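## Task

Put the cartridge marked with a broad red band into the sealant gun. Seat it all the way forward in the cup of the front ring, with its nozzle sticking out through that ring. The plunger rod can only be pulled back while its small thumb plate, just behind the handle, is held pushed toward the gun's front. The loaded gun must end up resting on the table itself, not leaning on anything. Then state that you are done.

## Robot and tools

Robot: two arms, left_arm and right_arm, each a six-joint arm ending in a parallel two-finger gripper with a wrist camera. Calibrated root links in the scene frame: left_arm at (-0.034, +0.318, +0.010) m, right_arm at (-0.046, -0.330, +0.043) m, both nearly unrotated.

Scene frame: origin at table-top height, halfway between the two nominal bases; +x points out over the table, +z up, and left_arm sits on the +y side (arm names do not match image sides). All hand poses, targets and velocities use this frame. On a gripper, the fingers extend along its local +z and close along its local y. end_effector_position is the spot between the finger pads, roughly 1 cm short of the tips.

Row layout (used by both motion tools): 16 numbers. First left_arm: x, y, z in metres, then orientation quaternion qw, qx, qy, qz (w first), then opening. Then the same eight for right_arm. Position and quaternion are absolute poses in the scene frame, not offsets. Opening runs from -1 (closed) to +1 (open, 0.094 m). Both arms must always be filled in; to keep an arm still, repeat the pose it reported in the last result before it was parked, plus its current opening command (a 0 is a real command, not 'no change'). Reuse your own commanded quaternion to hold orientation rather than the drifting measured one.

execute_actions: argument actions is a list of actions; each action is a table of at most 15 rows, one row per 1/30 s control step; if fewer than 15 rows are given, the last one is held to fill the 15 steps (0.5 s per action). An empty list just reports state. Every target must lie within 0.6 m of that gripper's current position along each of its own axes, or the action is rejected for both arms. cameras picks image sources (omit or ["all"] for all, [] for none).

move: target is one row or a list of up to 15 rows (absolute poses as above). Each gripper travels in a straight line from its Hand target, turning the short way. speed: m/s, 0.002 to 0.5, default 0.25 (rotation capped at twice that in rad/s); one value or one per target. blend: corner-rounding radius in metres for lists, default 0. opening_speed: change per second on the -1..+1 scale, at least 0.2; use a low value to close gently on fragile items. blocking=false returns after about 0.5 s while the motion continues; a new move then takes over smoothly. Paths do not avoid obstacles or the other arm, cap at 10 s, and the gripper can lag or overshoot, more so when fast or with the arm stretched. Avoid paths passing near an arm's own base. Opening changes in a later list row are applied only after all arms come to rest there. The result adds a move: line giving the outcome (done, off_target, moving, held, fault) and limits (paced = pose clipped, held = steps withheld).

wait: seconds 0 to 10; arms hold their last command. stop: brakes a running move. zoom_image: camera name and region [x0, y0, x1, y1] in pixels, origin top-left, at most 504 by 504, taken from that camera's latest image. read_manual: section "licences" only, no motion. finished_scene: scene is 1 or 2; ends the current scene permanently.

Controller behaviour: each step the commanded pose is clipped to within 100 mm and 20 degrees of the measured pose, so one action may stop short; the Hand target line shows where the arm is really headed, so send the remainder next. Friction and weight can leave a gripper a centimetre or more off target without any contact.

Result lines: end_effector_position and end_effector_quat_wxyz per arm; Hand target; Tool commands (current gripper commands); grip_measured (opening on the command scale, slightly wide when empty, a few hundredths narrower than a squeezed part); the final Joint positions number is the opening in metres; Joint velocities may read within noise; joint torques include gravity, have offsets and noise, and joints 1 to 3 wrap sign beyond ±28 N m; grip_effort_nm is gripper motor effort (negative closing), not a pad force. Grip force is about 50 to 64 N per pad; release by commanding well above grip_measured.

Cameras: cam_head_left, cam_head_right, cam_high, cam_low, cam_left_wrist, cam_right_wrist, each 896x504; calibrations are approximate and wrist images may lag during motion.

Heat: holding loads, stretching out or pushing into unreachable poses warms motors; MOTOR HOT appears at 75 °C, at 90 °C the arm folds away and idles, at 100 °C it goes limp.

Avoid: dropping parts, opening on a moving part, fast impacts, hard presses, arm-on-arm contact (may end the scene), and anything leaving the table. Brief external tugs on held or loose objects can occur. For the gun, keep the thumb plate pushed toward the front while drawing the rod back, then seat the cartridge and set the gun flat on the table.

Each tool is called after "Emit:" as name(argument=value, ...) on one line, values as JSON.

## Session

Emit:
execute_actions(actions=[])

Emit:
zoom_image(camera="cam_high", region=[200, 120, 700, 480])

Scene clock: 0.00 s.
left_arm: end_effector_position=(+0.3779, +0.3173, +0.1295) grip_measured=+1.000 grip_effort_nm=n/a end_effector_quat_wxyz=(+0.610, -0.008, +0.792, -0.004) | right_arm: end_effector_position=(+0.3364, -0.3376, +0.1396) grip_measured=+1.000 grip_effort_nm=n/a end_effector_quat_wxyz=(+0.596, +0.042, +0.801, -0.047)
Joint positions: left_arm=[-0.008 1.561 0.408 0.895 -0.014 -0.02 0.094] | right_arm=[0.074 1.546 0.288 0.963 0.184 0.029 0.094]
Joint velocities: within noise
Joint torques (N m): no reading
Heat: left arm: 30 °C; right arm: 28 °C.
Hand target: left_arm +0.3816, +0.3173, +0.1416; +0.625, -0.008, +0.781, -0.004 | right_arm +0.3379, -0.3377, +0.1432; +0.600, +0.042, +0.798, -0.047
Tool commands: left_gripper/opening=+1.0 right_gripper/opening=+1.0
camera_calibration:
cam_left_wrist: T_world_to_cam=[[0.0176729, -0.999561, 0.0237892, 0.306199], [-0.677877, -0.0294682, -0.734585, 0.395625], [0.734963, -0.00314393, -0.6781, -0.100393], [0, 0, 0, 1]] pos_world=[0.336559, 0.317407, 0.215259]
cam_right_wrist: T_world_to_cam=[[-0.135974, -0.990594, 0.0153497, -0.290476], [-0.6447, 0.076709, -0.760578, 0.389097], [0.752246, -0.113314, -0.649066, -0.118124], [0, 0, 0, 1]] pos_world=[0.300212, -0.330976, 0.223727]

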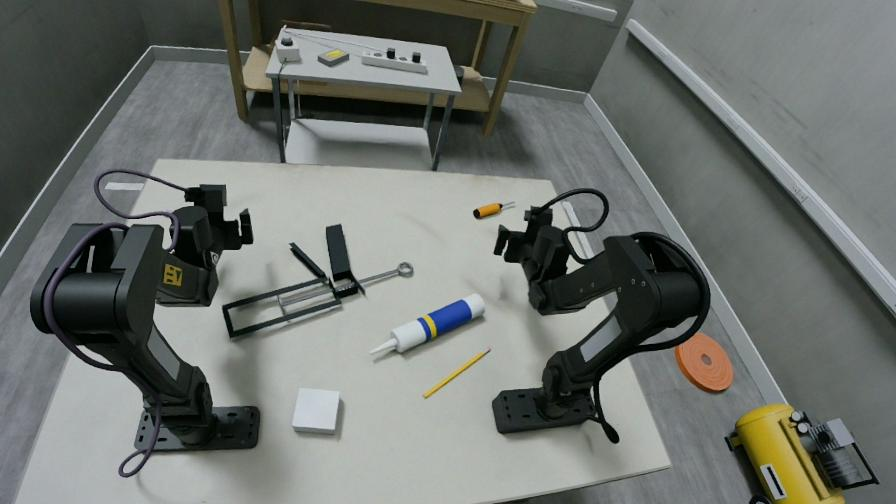

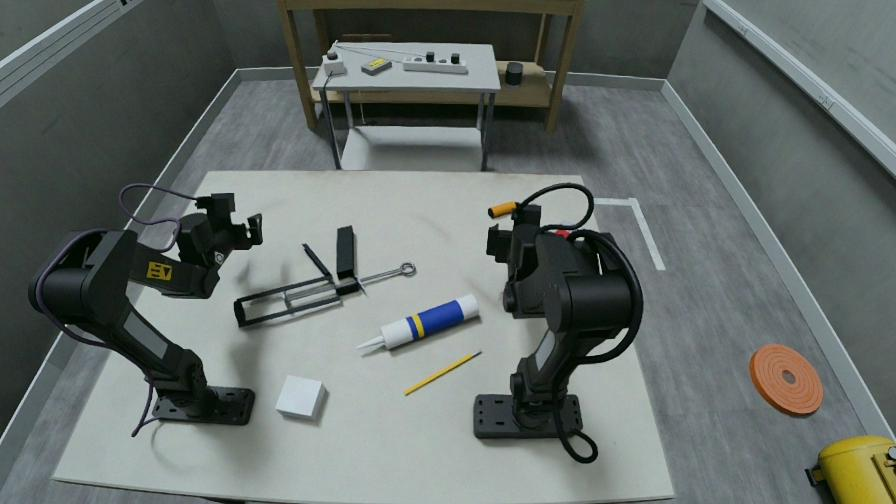

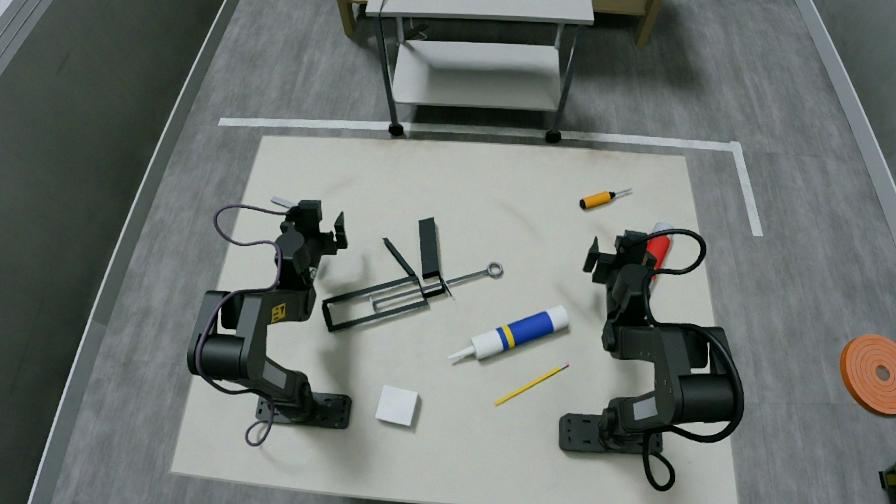

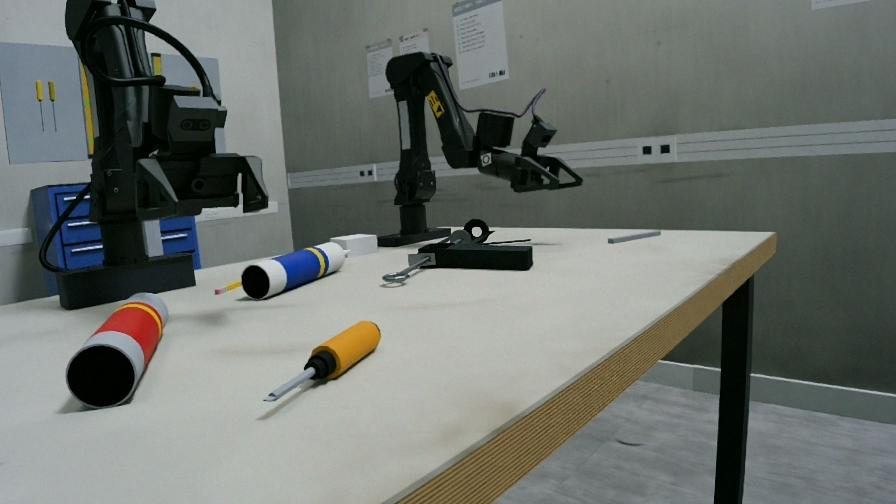

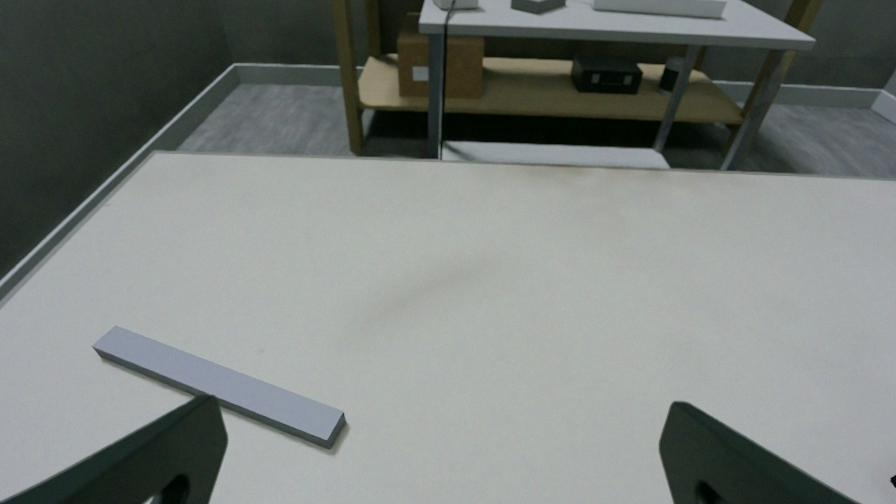

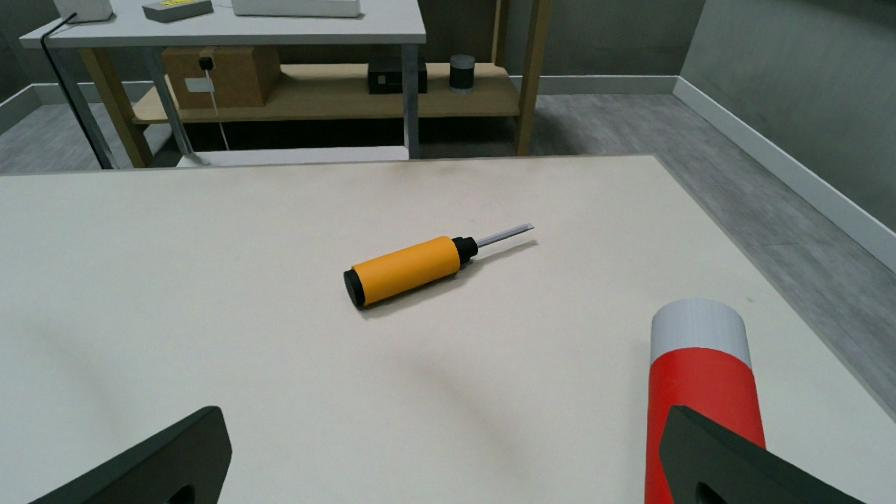

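Scaled by 1.008 from the camera's 896x504 image, which has a finer 1280x720 frame.

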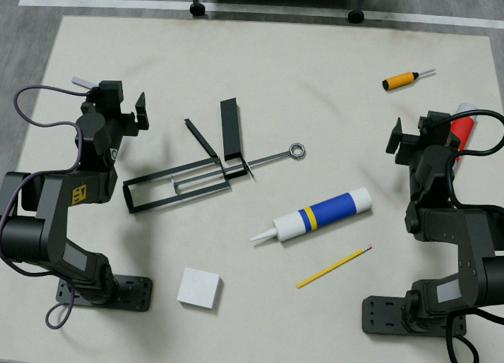

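Emit:
move(target=[[0.30, 0.20, 0.22, 0, -0.1676, 0.9858, 0, 0.3, 0.30, -0.20, 0.22, 0, 0.5786, 0.8156, 0, 0.0],[0.235, 0.03, 0.16, 0, -0.1676, 0.9858, 0, 0.3, 0.30, -0.14, 0.18, 0, 0.5786, 0.8156, 0, 0.0]], speed=0.25)

Emit:
zoom_image(camera="cam_high", region=[600, 180, 740, 330])

Scene clock: 132.47 s.
left_arm: end_effector_position=(+0.2274, +0.0377, +0.1609) grip_measured=+0.302 grip_effort_nm=-0.081 end_effector_quat_wxyz=(-0.006, -0.156, +0.988, +0.013) | right_arm: end_effector_position=(+0.2979, -0.1434, +0.1863) grip_measured=+0.002 grip_effort_nm=-0.090 end_effector_quat_wxyz=(+0.004, +0.572, +0.820, -0.003)
Joint positions: left_arm=[-0.823 2.057 2.005 -1.549 -0.004 -1.139 0.061] | right_arm=[0.512 2.052 1.968 -1.488 0.01 1.716 0.047]
Joint velocities: within noise
Joint torques (N m): left_arm=[0.39 -7.99 8.16 0.25 0.02 -0.15] | right_arm=[0.32 -9.68 6.19 0.29 -0.03 0.13]
Heat: left arm: 36 °C; right arm: 33 °C.
Hand target: left_arm +0.2362, +0.0315, +0.1627; +0.002, -0.166, +0.986, +0.001 | right_arm +0.2993, -0.1404, +0.1813; +0.002, +0.577, +0.817, -0.004
Off the commanded pose: left_arm 0.011 m, 2 deg | right_arm 0.007 m, 1 deg.
move: off_target (left_arm)
camera_calibration:
cam_left_wrist: T_world_to_cam=[[0.317595, -0.947544, -0.0359571, -0.0319744], [-0.828755, -0.295806, 0.475041, 0.158195], [-0.460759, -0.121071, -0.879228, 0.339407], [0, 0, 0, 1]] pos_world=[0.297644, 0.0575904, 0.222118]
cam_right_wrist: T_world_to_cam=[[-0.942799, -0.333212, 0.00997985, 0.231608], [-0.30228, 0.867136, 0.395855, 0.18072], [-0.140558, 0.370195, -0.918259, 0.348658], [0, 0, 0, 1]] pos_world=[0.321994, -0.208606, 0.246308]

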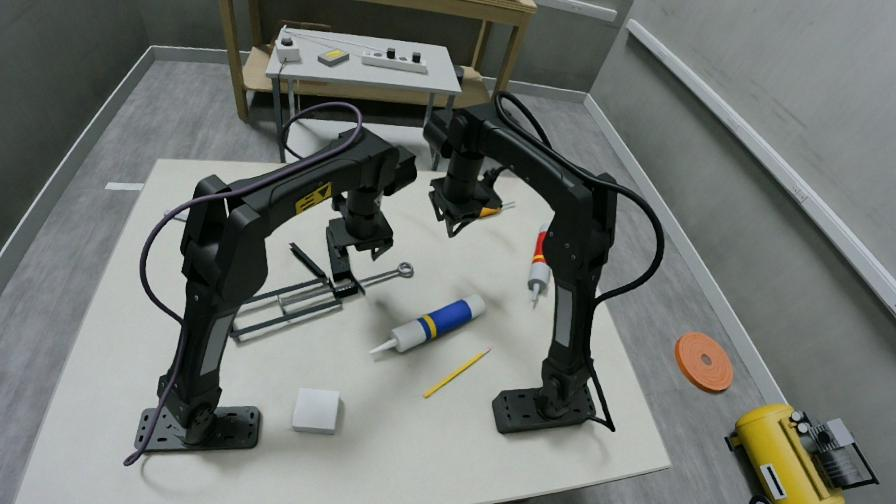

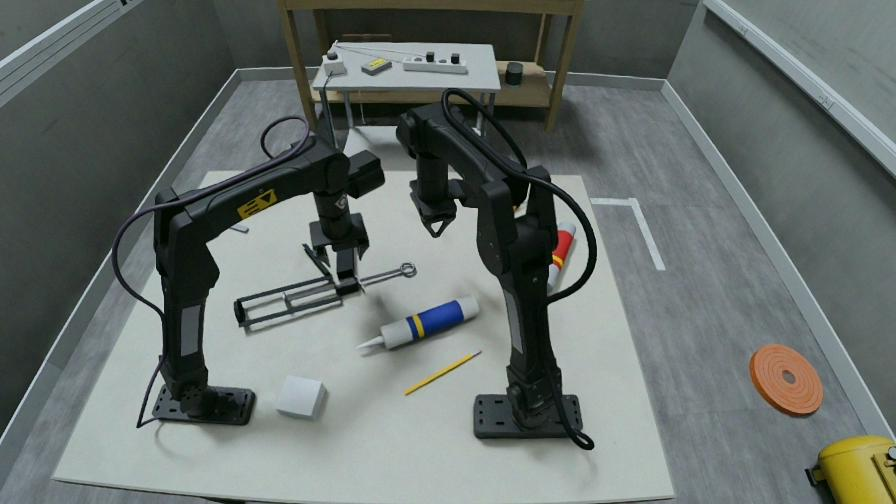

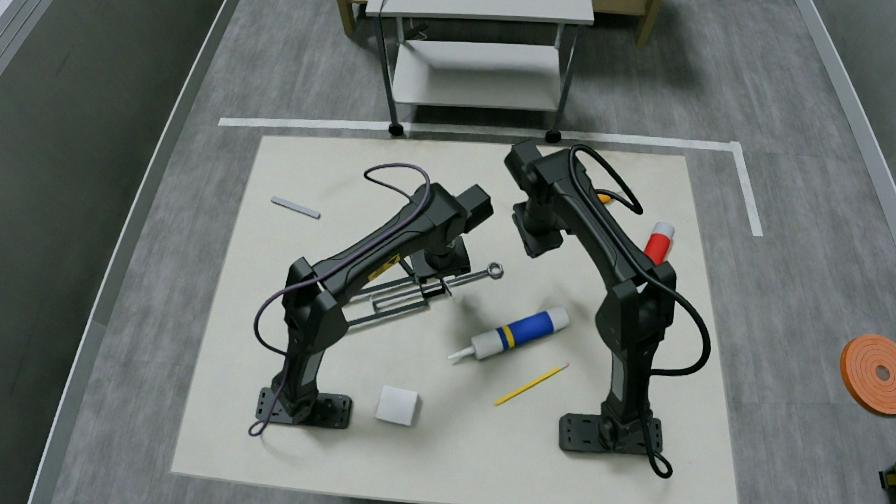

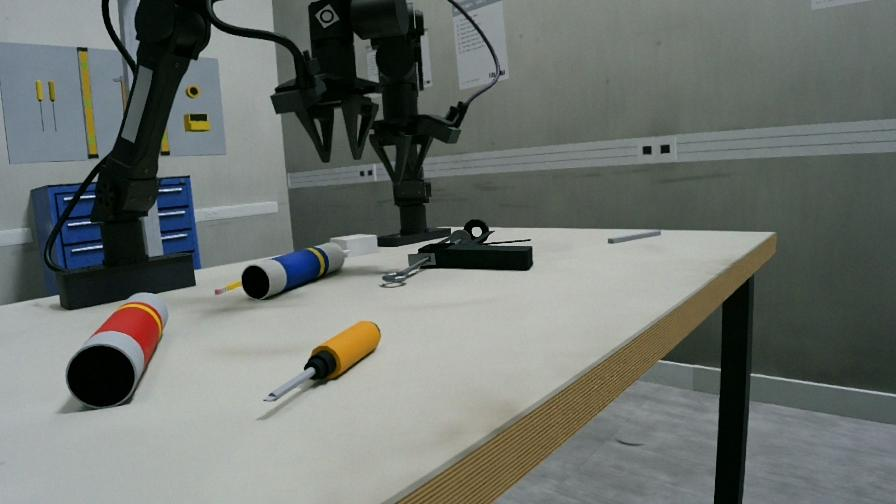

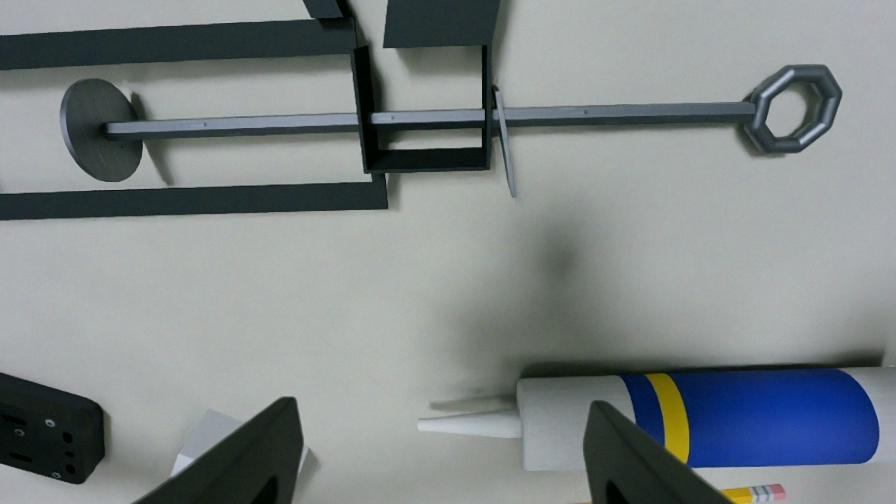

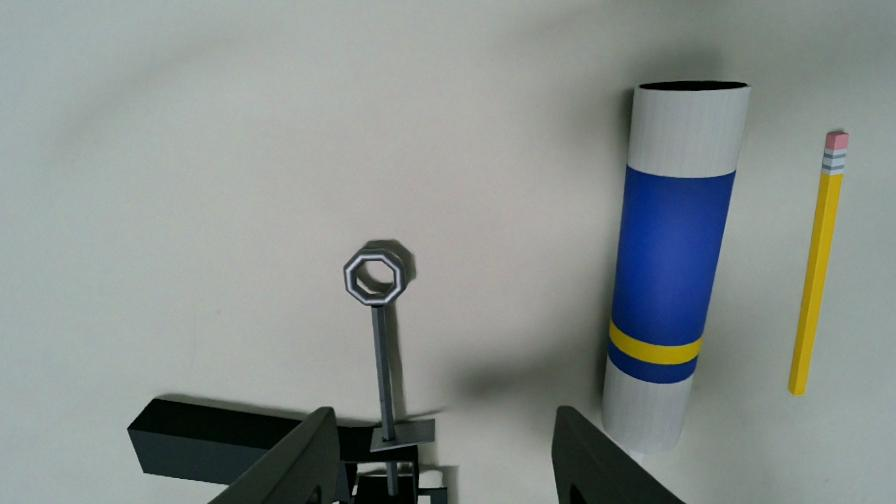

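Scaled by 3.360 from the camera's 896x504 image, which has a finer 1280x720 frame.

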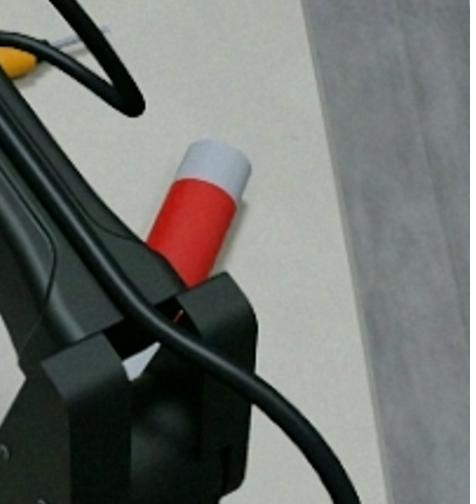

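Emit:
zoom_image(camera="cam_low", region=[370, 210, 550, 300])

Emit:
zoom_image(camera="cam_left_wrist", region=[300, 0, 600, 230])

Emit:
zoom_image(camera="cam_right_wrist", region=[300, 380, 500, 504])

Scaled by 2.800 from the camera's 896x504 image, which has a finer 1280x720 frame.

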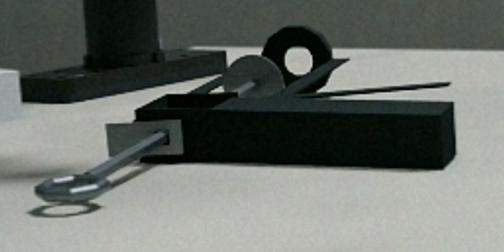

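Scaled by 1.680 from the camera's 896x504 image, which has a finer 1280x720 frame.

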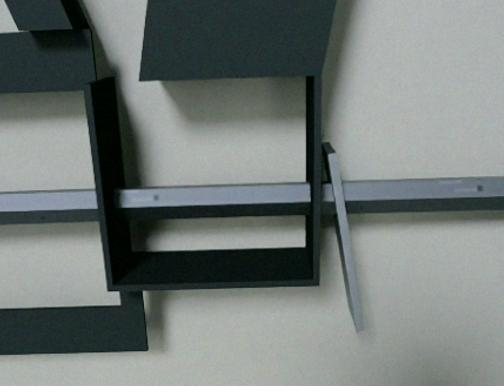

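Scaled by 2.520 from the camera's 896x504 image, which has a finer 1280x720 frame.

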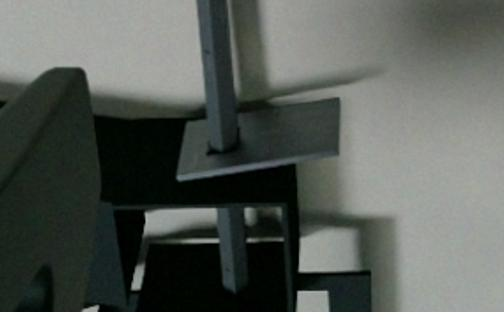

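Emit:
move(target=[[0.266,0.026, 0.10, 0, -0.1822, 0.9833, 0, -0.3, 0.30, -0.14, 0.18, 0, 0.5786, 0.8156, 0, 0.0]], speed=0.12, cameras=["cam_left_wrist","cam_low"])

Scene clock: 217.77 s.
left_arm: end_effector_position=(+0.2602, +0.0292, +0.1059) grip_measured=-0.298 grip_effort_nm=-0.076 end_effector_quat_wxyz=(-0.001, -0.178, +0.984, +0.005) | right_arm: end_effector_position=(+0.2997, -0.1411, +0.1863) grip_measured=+0.002 grip_effort_nm=-0.085 end_effector_quat_wxyz=(+0.004, +0.572, +0.820, +0.003)
Joint positions: left_arm=[-0.778 2.142 1.918 -1.355 -0.004 -1.139 0.033] | right_arm=[0.512 2.052 1.968 -1.477 0.004 1.718 0.047]
Joint velocities: within noise
Joint torques (N m): left_arm=[0.18 -8.8 5.68 0.37 0.06 -0.02] | right_arm=[0.02 -9.99 5.35 0.32 -0.06 0.13]
Heat: left arm: 31 °C; right arm: 34 °C.
Hand target: left_arm +0.2644, +0.0256, +0.0993; +0.000, -0.180, +0.984, +0.000 | right_arm +0.2996, -0.1401, +0.1800; +0.000, +0.579, +0.816, +0.000
Off the commanded pose: left_arm 0.009 m, 1 deg | right_arm 0.006 m, 1 deg.
move: done
camera_calibration:
cam_left_wrist: T_world_to_cam=[[0.3598, -0.93286, -0.0177759, -0.0657423], [-0.821464, -0.325754, 0.468062, 0.208713], [-0.442427, -0.153806, -0.883517, 0.3018], [0, 0, 0, 1]] pos_world=[0.328629, 0.0530795, 0.167787]
Images, in order (width x height): cam_low 896x504, cam_left_wrist 896x504.

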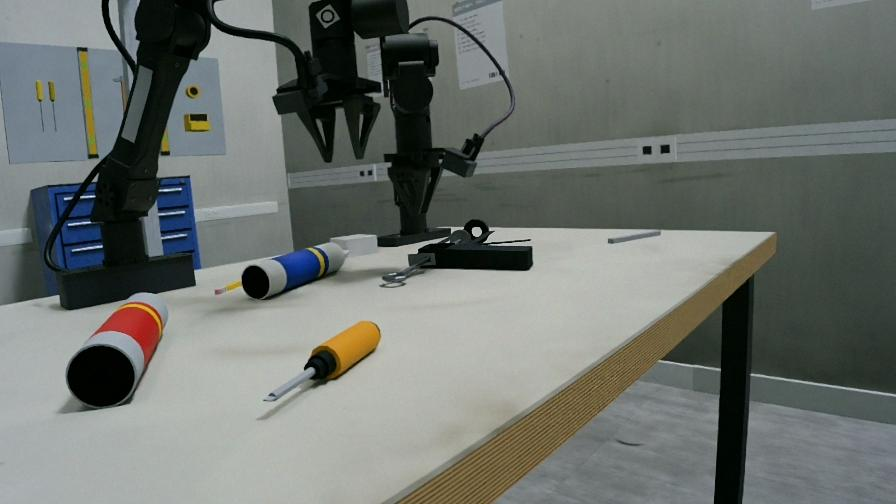

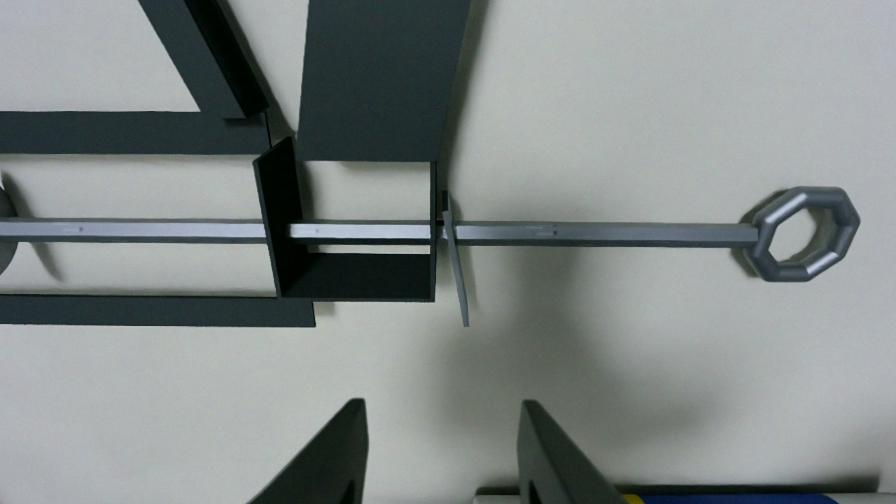

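Emit:
move(target=[[0.270,0.0275, 0.063, 0, -0.1822, 0.9833, 0, -0.3, 0.30, -0.14, 0.18, 0, 0.5786, 0.8156, 0, 0.0]], speed=0.08, cameras=["cam_left_wrist","cam_low"])

Emit:
zoom_image(camera="cam_low", region=[370, 150, 550, 300])

Scene clock: 256.97 s.
left_arm: end_effector_position=(+0.2628, +0.0276, +0.0717) grip_measured=-0.298 grip_effort_nm=-0.076 end_effector_quat_wxyz=(+0.000, -0.179, +0.984, +0.003) | right_arm: end_effector_position=(+0.3001, -0.1410, +0.1863) grip_measured=+0.002 grip_effort_nm=-0.090 end_effector_quat_wxyz=(+0.004, +0.572, +0.820, +0.004)
Joint positions: left_arm=[-0.777 2.158 1.806 -1.224 -0.004 -1.139 0.033] | right_arm=[0.512 2.052 1.968 -1.476 0.004 1.718 0.047]
Joint velocities: within noise
Joint torques (N m): left_arm=[0.55 -8.68 5.46 0.37 0.04 0.09] | right_arm=[0.02 -9.99 5.35 0.32 -0.05 0.13]
Heat: left arm: 31 °C; right arm: 35 °C.
Hand target: left_arm +0.2678, +0.0265, +0.0635; +0.000, -0.180, +0.984, +0.000 | right_arm +0.3001, -0.1400, +0.1801; +0.000, +0.579, +0.816, +0.000
Off the commanded pose: left_arm 0.011 m, 1 deg | right_arm 0.006 m, 1 deg.
move: off_target (left_arm)
camera_calibration:
cam_left_wrist: T_world_to_cam=[[0.361282, -0.932358, -0.013579, -0.0695135], [-0.822494, -0.325503, 0.466425, 0.226714], [-0.439295, -0.157342, -0.884457, 0.271736], [0, 0, 0, 1]] pos_world=[0.330957, 0.0517402, 0.13365]
Images, in order (width x height): cam_low 896x504, cam_left_wrist 896x504.

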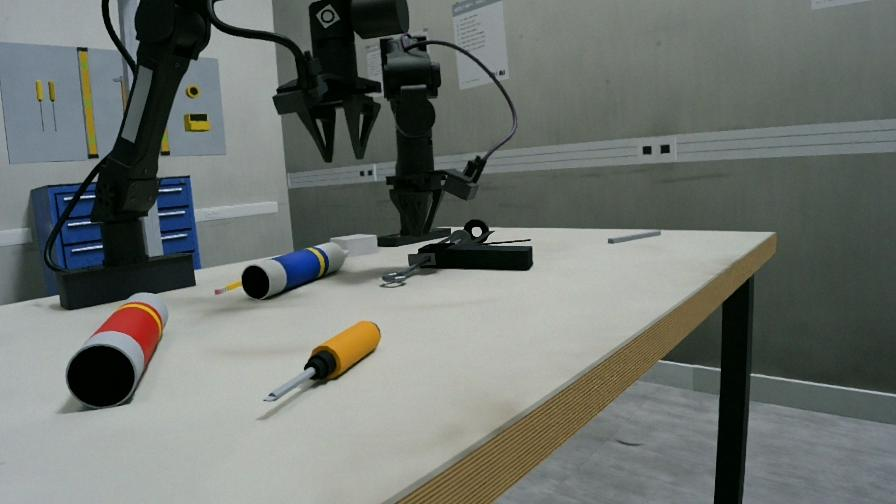

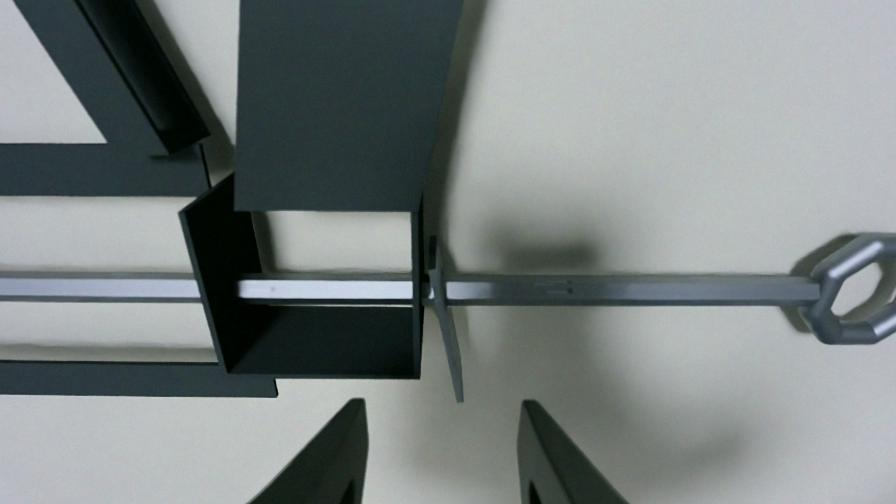

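Scaled by 2.800 from the camera's 896x504 image, which has a finer 1280x720 frame.

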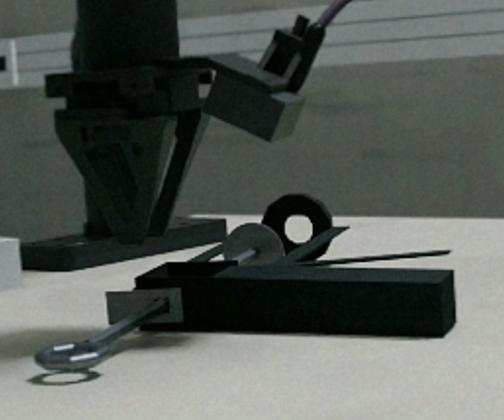

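Emit:
move(target=[[0.2695,0.0305, 0.040, 0, -0.1822, 0.9833, 0, -0.3, 0.30, -0.14, 0.18, 0, 0.5786, 0.8156, 0, 0.0]], speed=0.04, cameras=["cam_left_wrist","cam_low"])

Emit:
zoom_image(camera="cam_low", region=[370, 190, 550, 300])

Scene clock: 276.17 s.
left_arm: end_effector_position=(+0.2680, +0.0341, +0.0497) grip_measured=-0.298 grip_effort_nm=-0.081 end_effector_quat_wxyz=(+0.002, -0.189, +0.982, +0.001) | right_arm: end_effector_position=(+0.3001, -0.1410, +0.1863) grip_measured=+0.002 grip_effort_nm=-0.090 end_effector_quat_wxyz=(+0.004, +0.573, +0.819, +0.004)
Joint positions: left_arm=[-0.757 2.164 1.728 -1.135 -0.004 -1.139 0.033] | right_arm=[0.512 2.052 1.968 -1.476 0.004 1.719 0.047]
Joint velocities: within noise
Joint torques (N m): left_arm=[0.49 -8.4 5.11 0.37 0.03 0.12] | right_arm=[0.01 -9.99 5.37 0.31 -0.05 0.13]
Heat: left arm: 31 °C; right arm: 35 °C.
Hand target: left_arm +0.2714, +0.0334, +0.0398; +0.000, -0.186, +0.982, +0.000 | right_arm +0.2998, -0.1401, +0.1801; +0.000, +0.579, +0.815, +0.000
Off the commanded pose: left_arm 0.010 m, 1 deg | right_arm 0.006 m, 1 deg.
move: done
camera_calibration:
cam_left_wrist: T_world_to_cam=[[0.37984, -0.925005, -0.00938177, -0.0710398], [-0.817394, -0.340365, 0.464778, 0.242538], [-0.433115, -0.168873, -0.885378, 0.254421], [0, 0, 0, 1]] pos_world=[0.335426, 0.059804, 0.111866]
Images, in order (width x height): cam_low 896x504, cam_left_wrist 896x504.

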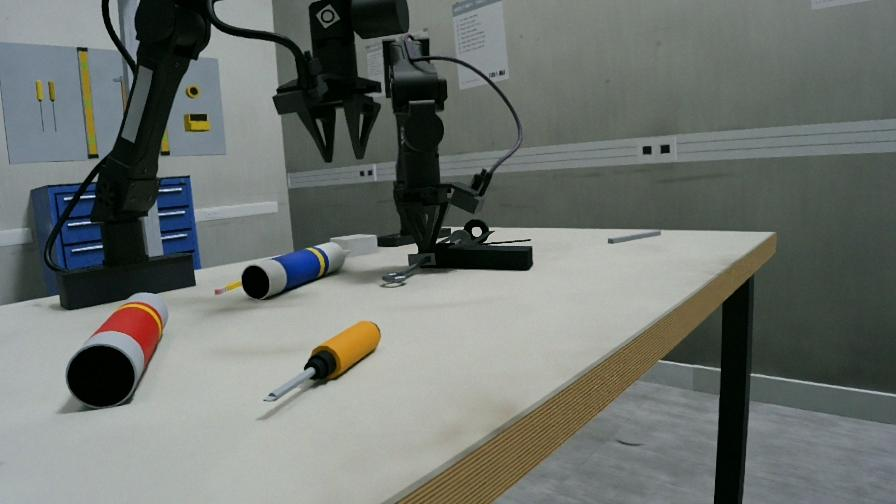

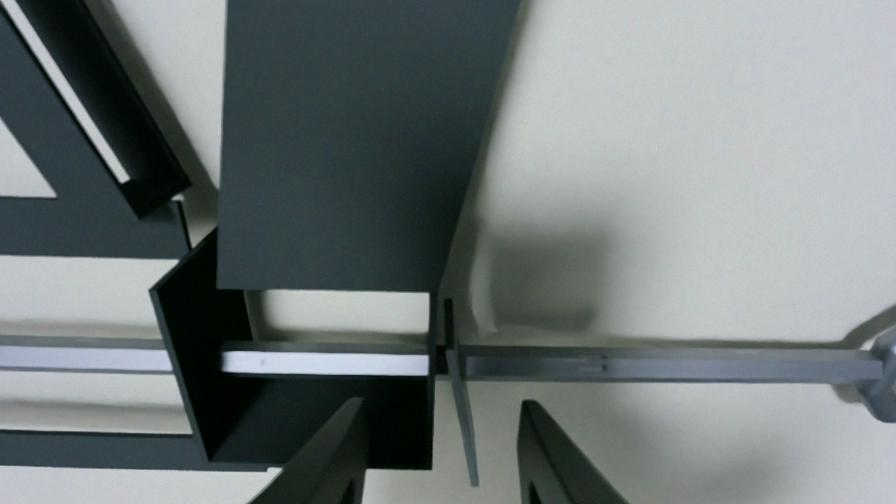

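Scaled by 2.800 from the camera's 896x504 image, which has a finer 1280x720 frame.

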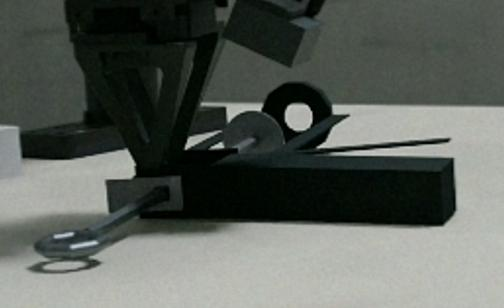

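Emit:
move(target=[[0.2695,0.0305, 0.033, 0, -0.1822, 0.9833, 0, -0.3, 0.30, -0.14, 0.18, 0, 0.5786, 0.8156, 0, 0.0]], speed=0.03, cameras=["cam_left_wrist","cam_low"])

Emit:
zoom_image(camera="cam_low", region=[370, 190, 550, 300])

Scene clock: 292.67 s.
left_arm: end_effector_position=(+0.2684, +0.0337, +0.0435) grip_measured=-0.298 grip_effort_nm=-0.085 end_effector_quat_wxyz=(+0.002, -0.189, +0.982, +0.001) | right_arm: end_effector_position=(+0.3001, -0.1410, +0.1863) grip_measured=+0.002 grip_effort_nm=-0.090 end_effector_quat_wxyz=(+0.004, +0.573, +0.819, +0.004)
Joint positions: left_arm=[-0.757 2.17 1.712 -1.112 -0.004 -1.139 0.033] | right_arm=[0.512 2.052 1.968 -1.476 0.004 1.719 0.047]
Joint velocities: within noise
Joint torques (N m): left_arm=[-0.31 -8.62 5.2 0.4 0.03 0.13] | right_arm=[0.01 -9.98 5.37 0.31 -0.05 0.11]
Heat: left arm: 31 °C; right arm: 36 °C.
Hand target: left_arm +0.2691, +0.0309, +0.0331; +0.000, -0.182, +0.983, +0.000 | right_arm +0.2999, -0.1401, +0.1801; +0.000, +0.579, +0.816, +0.000
Off the commanded pose: left_arm 0.011 m, 1 deg | right_arm 0.006 m, 1 deg.
move: off_target (left_arm)
camera_calibration:
cam_left_wrist: T_world_to_cam=[[0.37985, -0.925014, -0.00798265, -0.071716], [-0.817911, -0.339875, 0.464226, 0.245789], [-0.432129, -0.169807, -0.885681, 0.248823], [0, 0, 0, 1]] pos_world=[0.335798, 0.0594511, 0.105703]
Images, in order (width x height): cam_low 896x504, cam_left_wrist 896x504.

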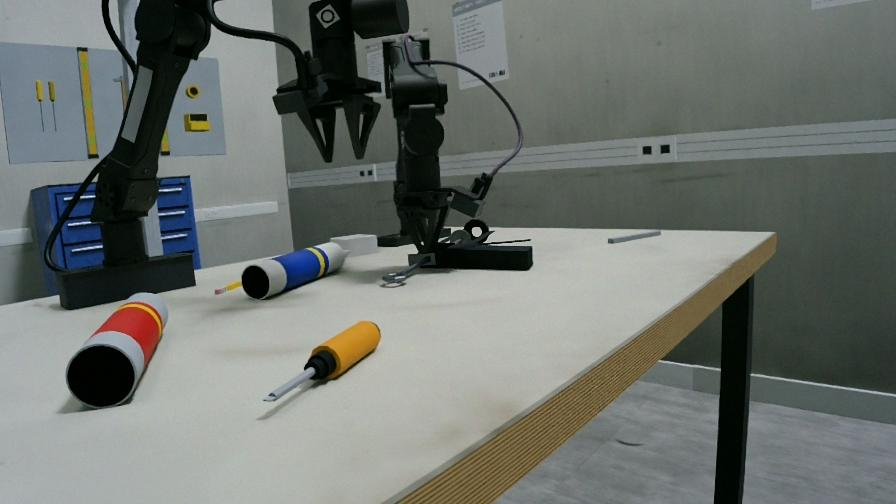

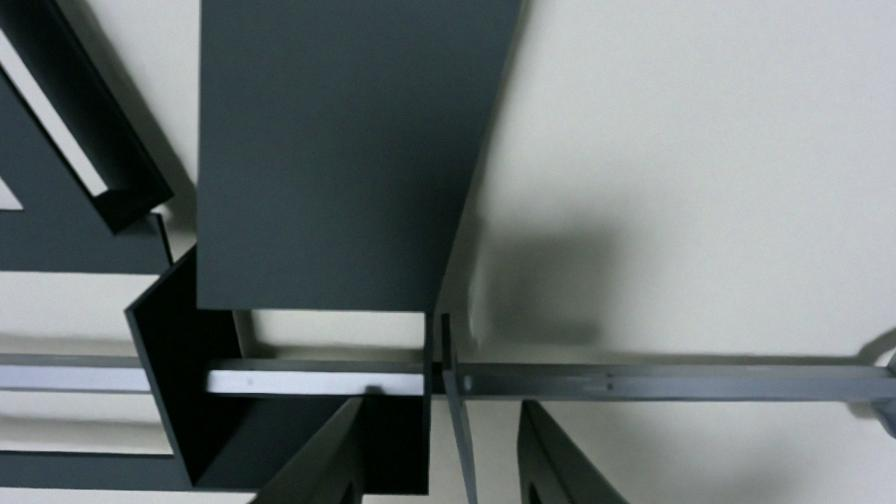

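Scaled by 2.800 from the camera's 896x504 image, which has a finer 1280x720 frame.

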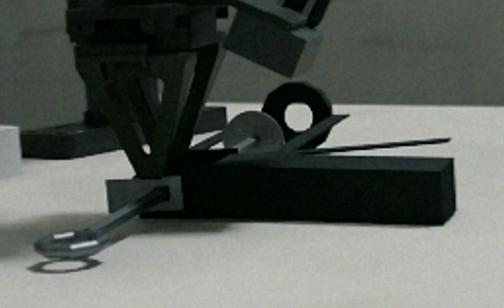

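Emit:
move(target=[[0.2695,0.0305, 0.028, 0, -0.1822, 0.9833, 0, -0.3, 0.30, -0.14, 0.18, 0, 0.5786, 0.8156, 0, 0.0]], speed=0.03, cameras=["cam_left_wrist","cam_low"])

Emit:
zoom_image(camera="cam_low", region=[400, 220, 460, 290])

Scene clock: 307.27 s.
left_arm: end_effector_position=(+0.2688, +0.0333, +0.0405) grip_measured=-0.298 grip_effort_nm=-0.076 end_effector_quat_wxyz=(+0.003, -0.189, +0.982, -0.001) | right_arm: end_effector_position=(+0.3001, -0.1410, +0.1863) grip_measured=+0.002 grip_effort_nm=-0.085 end_effector_quat_wxyz=(+0.004, +0.573, +0.819, +0.004)
Joint positions: left_arm=[-0.757 2.17 1.7 -1.095 -0.004 -1.139 0.033] | right_arm=[0.512 2.052 1.968 -1.476 0.004 1.719 0.047]
Joint velocities: within noise
Joint torques (N m): left_arm=[-0.2 -8.13 5.14 0.41 0.03 0.15] | right_arm=[0.01 -9.99 5.38 0.3 -0.05 0.12]
Heat: left arm: 31 °C; right arm: 36 °C.
Hand target: left_arm +0.2691, +0.0309, +0.0283; +0.000, -0.182, +0.983, +0.000 | right_arm +0.2999, -0.1401, +0.1801; +0.000, +0.579, +0.816, +0.000
Off the commanded pose: left_arm 0.013 m, 1 deg | right_arm 0.006 m, 1 deg.
move: off_target (left_arm)
camera_calibration:
cam_left_wrist: T_world_to_cam=[[0.379869, -0.925032, -0.00378519, -0.0723315], [-0.819459, -0.338408, 0.462566, 0.247787], [-0.42917, -0.172613, -0.886577, 0.245577], [0, 0, 0, 1]] pos_world=[0.335922, 0.0593338, 0.102831]
Images, in order (width x height): cam_low 896x504, cam_left_wrist 896x504.

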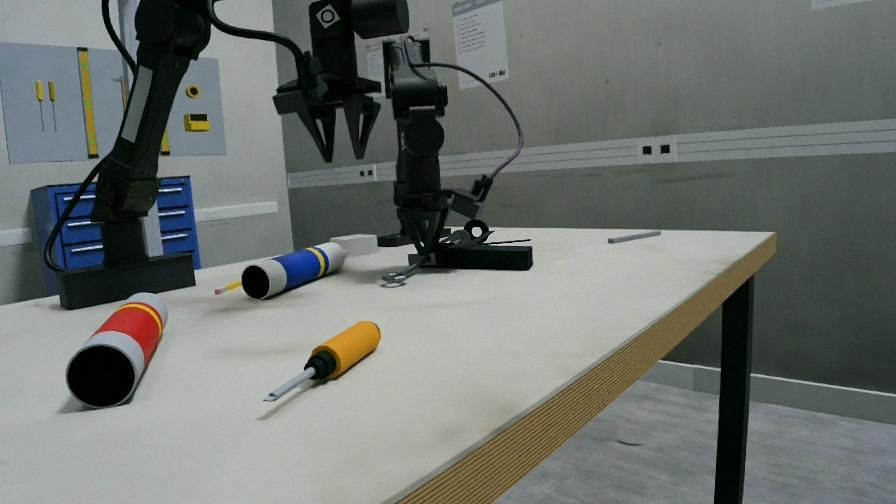

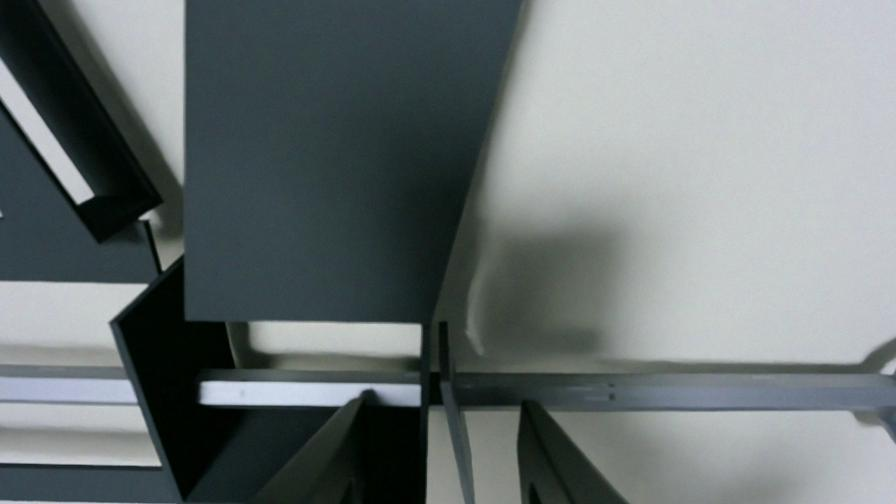

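Scaled by 7.200 from the camera's 896x504 image, which has a finer 1280x720 frame.

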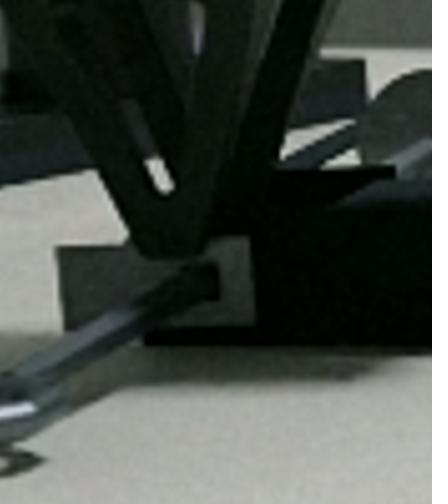

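Emit:
move(target=[[0.2695,0.0305, 0.024, 0, -0.1822, 0.9833, 0, -0.3, 0.30, -0.14, 0.18, 0, 0.5786, 0.8156, 0, 0.0]], speed=0.03, cameras=["cam_left_wrist","cam_low"])

Emit:
zoom_image(camera="cam_low", region=[400, 220, 460, 290])

Scene clock: 320.67 s.
left_arm: end_effector_position=(+0.2685, +0.0336, +0.0372) grip_measured=-0.298 grip_effort_nm=-0.081 end_effector_quat_wxyz=(+0.003, -0.189, +0.982, +0.000) | right_arm: end_effector_position=(+0.3001, -0.1410, +0.1863) grip_measured=+0.002 grip_effort_nm=-0.085 end_effector_quat_wxyz=(+0.004, +0.573, +0.819, +0.004)
Joint positions: left_arm=[-0.757 2.175 1.694 -1.087 -0.004 -1.139 0.033] | right_arm=[0.512 2.052 1.968 -1.476 0.004 1.719 0.047]
Joint velocities: within noise
Joint torques (N m): left_arm=[-0.17 -8.29 4.88 0.48 0.04 0.11] | right_arm=[0.01 -9.99 5.37 0.31 -0.05 0.11]
Heat: left arm: 31 °C; right arm: 36 °C.
Hand target: left_arm +0.2691, +0.0309, +0.0244; +0.000, -0.182, +0.983, +0.000 | right_arm +0.2999, -0.1401, +0.1801; +0.000, +0.579, +0.816, +0.000
Off the commanded pose: left_arm 0.014 m, 1 deg | right_arm 0.006 m, 1 deg.
move: off_target (left_arm)
camera_calibration:
cam_left_wrist: T_world_to_cam=[[0.379858, -0.925021, -0.00658351, -0.0718789], [-0.818428, -0.339385, 0.463674, 0.248897], [-0.431143, -0.170742, -0.885981, 0.242999], [0, 0, 0, 1]] pos_world=[0.335775, 0.0594727, 0.0994118]
Images, in order (width x height): cam_low 896x504, cam_left_wrist 896x504.

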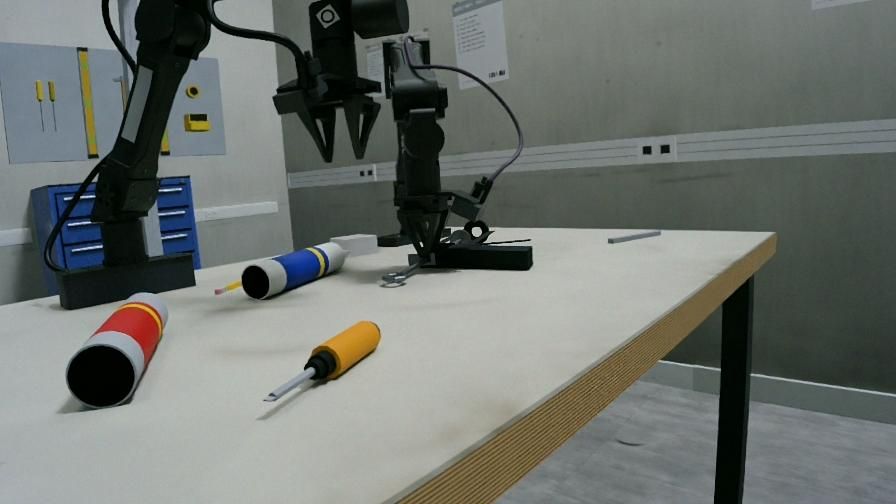

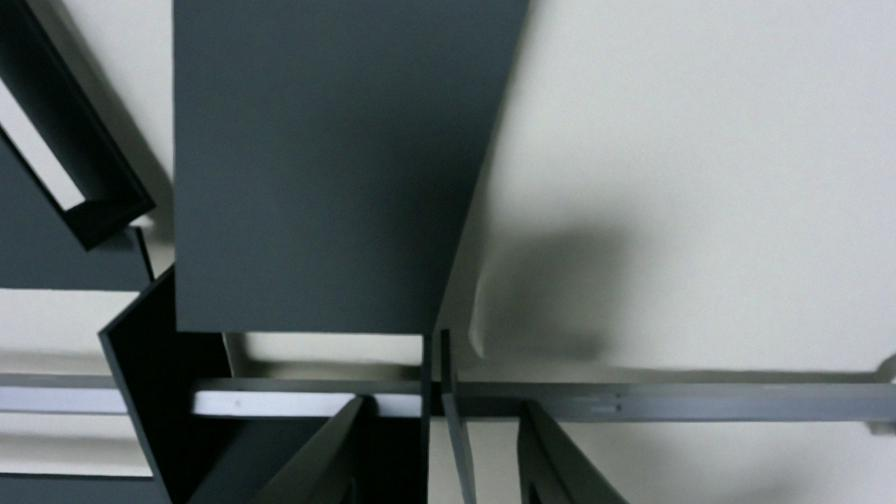

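Scaled by 7.200 from the camera's 896x504 image, which has a finer 1280x720 frame.

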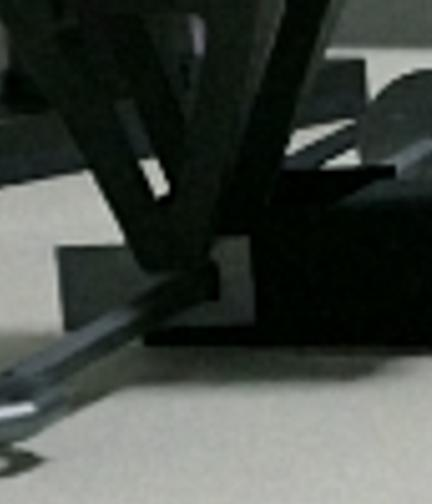

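Emit:
move(target=[[0.2695,0.0305, 0.024, 0, -0.1822, 0.9833, 0, -0.75, 0.30, -0.14, 0.18, 0, 0.5786, 0.8156, 0, 0.0]], speed=0.03, opening_speed=0.25, cameras=["cam_left_wrist","cam_low"])

Emit:
zoom_image(camera="cam_low", region=[400, 220, 460, 290])

Scene clock: 337.10 s.
left_arm: end_effector_position=(+0.2695, +0.0336, +0.0372) grip_measured=-0.748 grip_effort_nm=-0.085 end_effector_quat_wxyz=(+0.003, -0.191, +0.982, -0.001) | right_arm: end_effector_position=(+0.3001, -0.1410, +0.1863) grip_measured=+0.002 grip_effort_nm=-0.085 end_effector_quat_wxyz=(+0.004, +0.573, +0.819, +0.004)
Joint positions: left_arm=[-0.755 2.175 1.694 -1.084 -0.004 -1.142 0.012] | right_arm=[0.512 2.052 1.968 -1.476 0.004 1.719 0.047]
Joint velocities: within noise
Joint torques (N m): left_arm=[-0.18 -8.31 4.82 0.45 0.03 0.13] | right_arm=[0.01 -9.98 5.37 0.31 -0.05 0.11]
Heat: left arm: 32 °C; right arm: 36 °C.
Hand target: left_arm +0.2696, +0.0314, +0.0243; +0.000, -0.185, +0.983, +0.000 | right_arm +0.2999, -0.1401, +0.1801; +0.000, +0.579, +0.816, +0.000
Off the commanded pose: left_arm 0.014 m, 1 deg | right_arm 0.006 m, 1 deg.
move: off_target (left_arm)
camera_calibration:
cam_left_wrist: T_world_to_cam=[[0.384122, -0.923275, -0.0037658, -0.0736226], [-0.817892, -0.342165, 0.462576, 0.249676], [-0.428373, -0.174606, -0.886572, 0.242823], [0, 0, 0, 1]] pos_world=[0.336507, 0.0598549, 0.0995087]
Images, in order (width x height): cam_low 896x504, cam_left_wrist 896x504.

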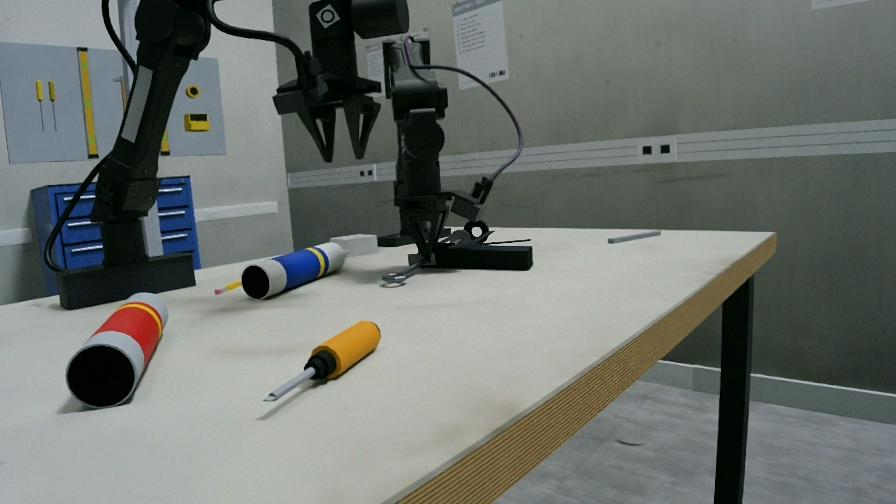

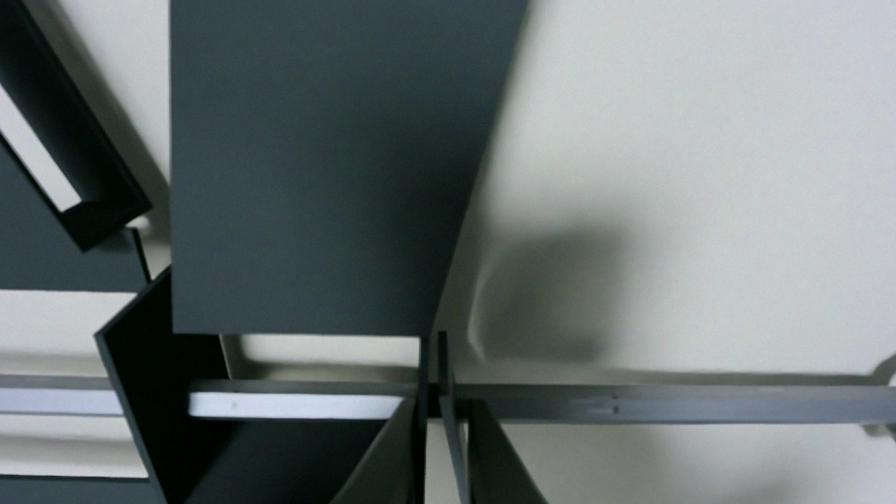

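Scaled by 7.200 from the camera's 896x504 image, which has a finer 1280x720 frame.

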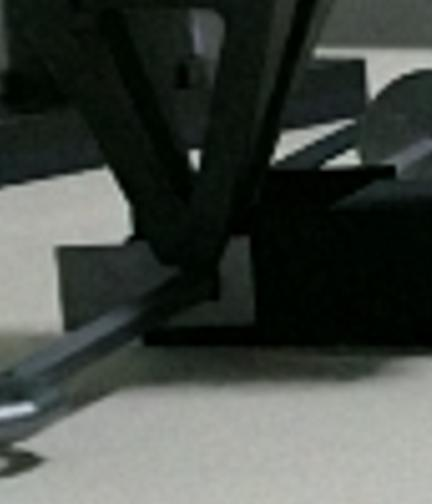

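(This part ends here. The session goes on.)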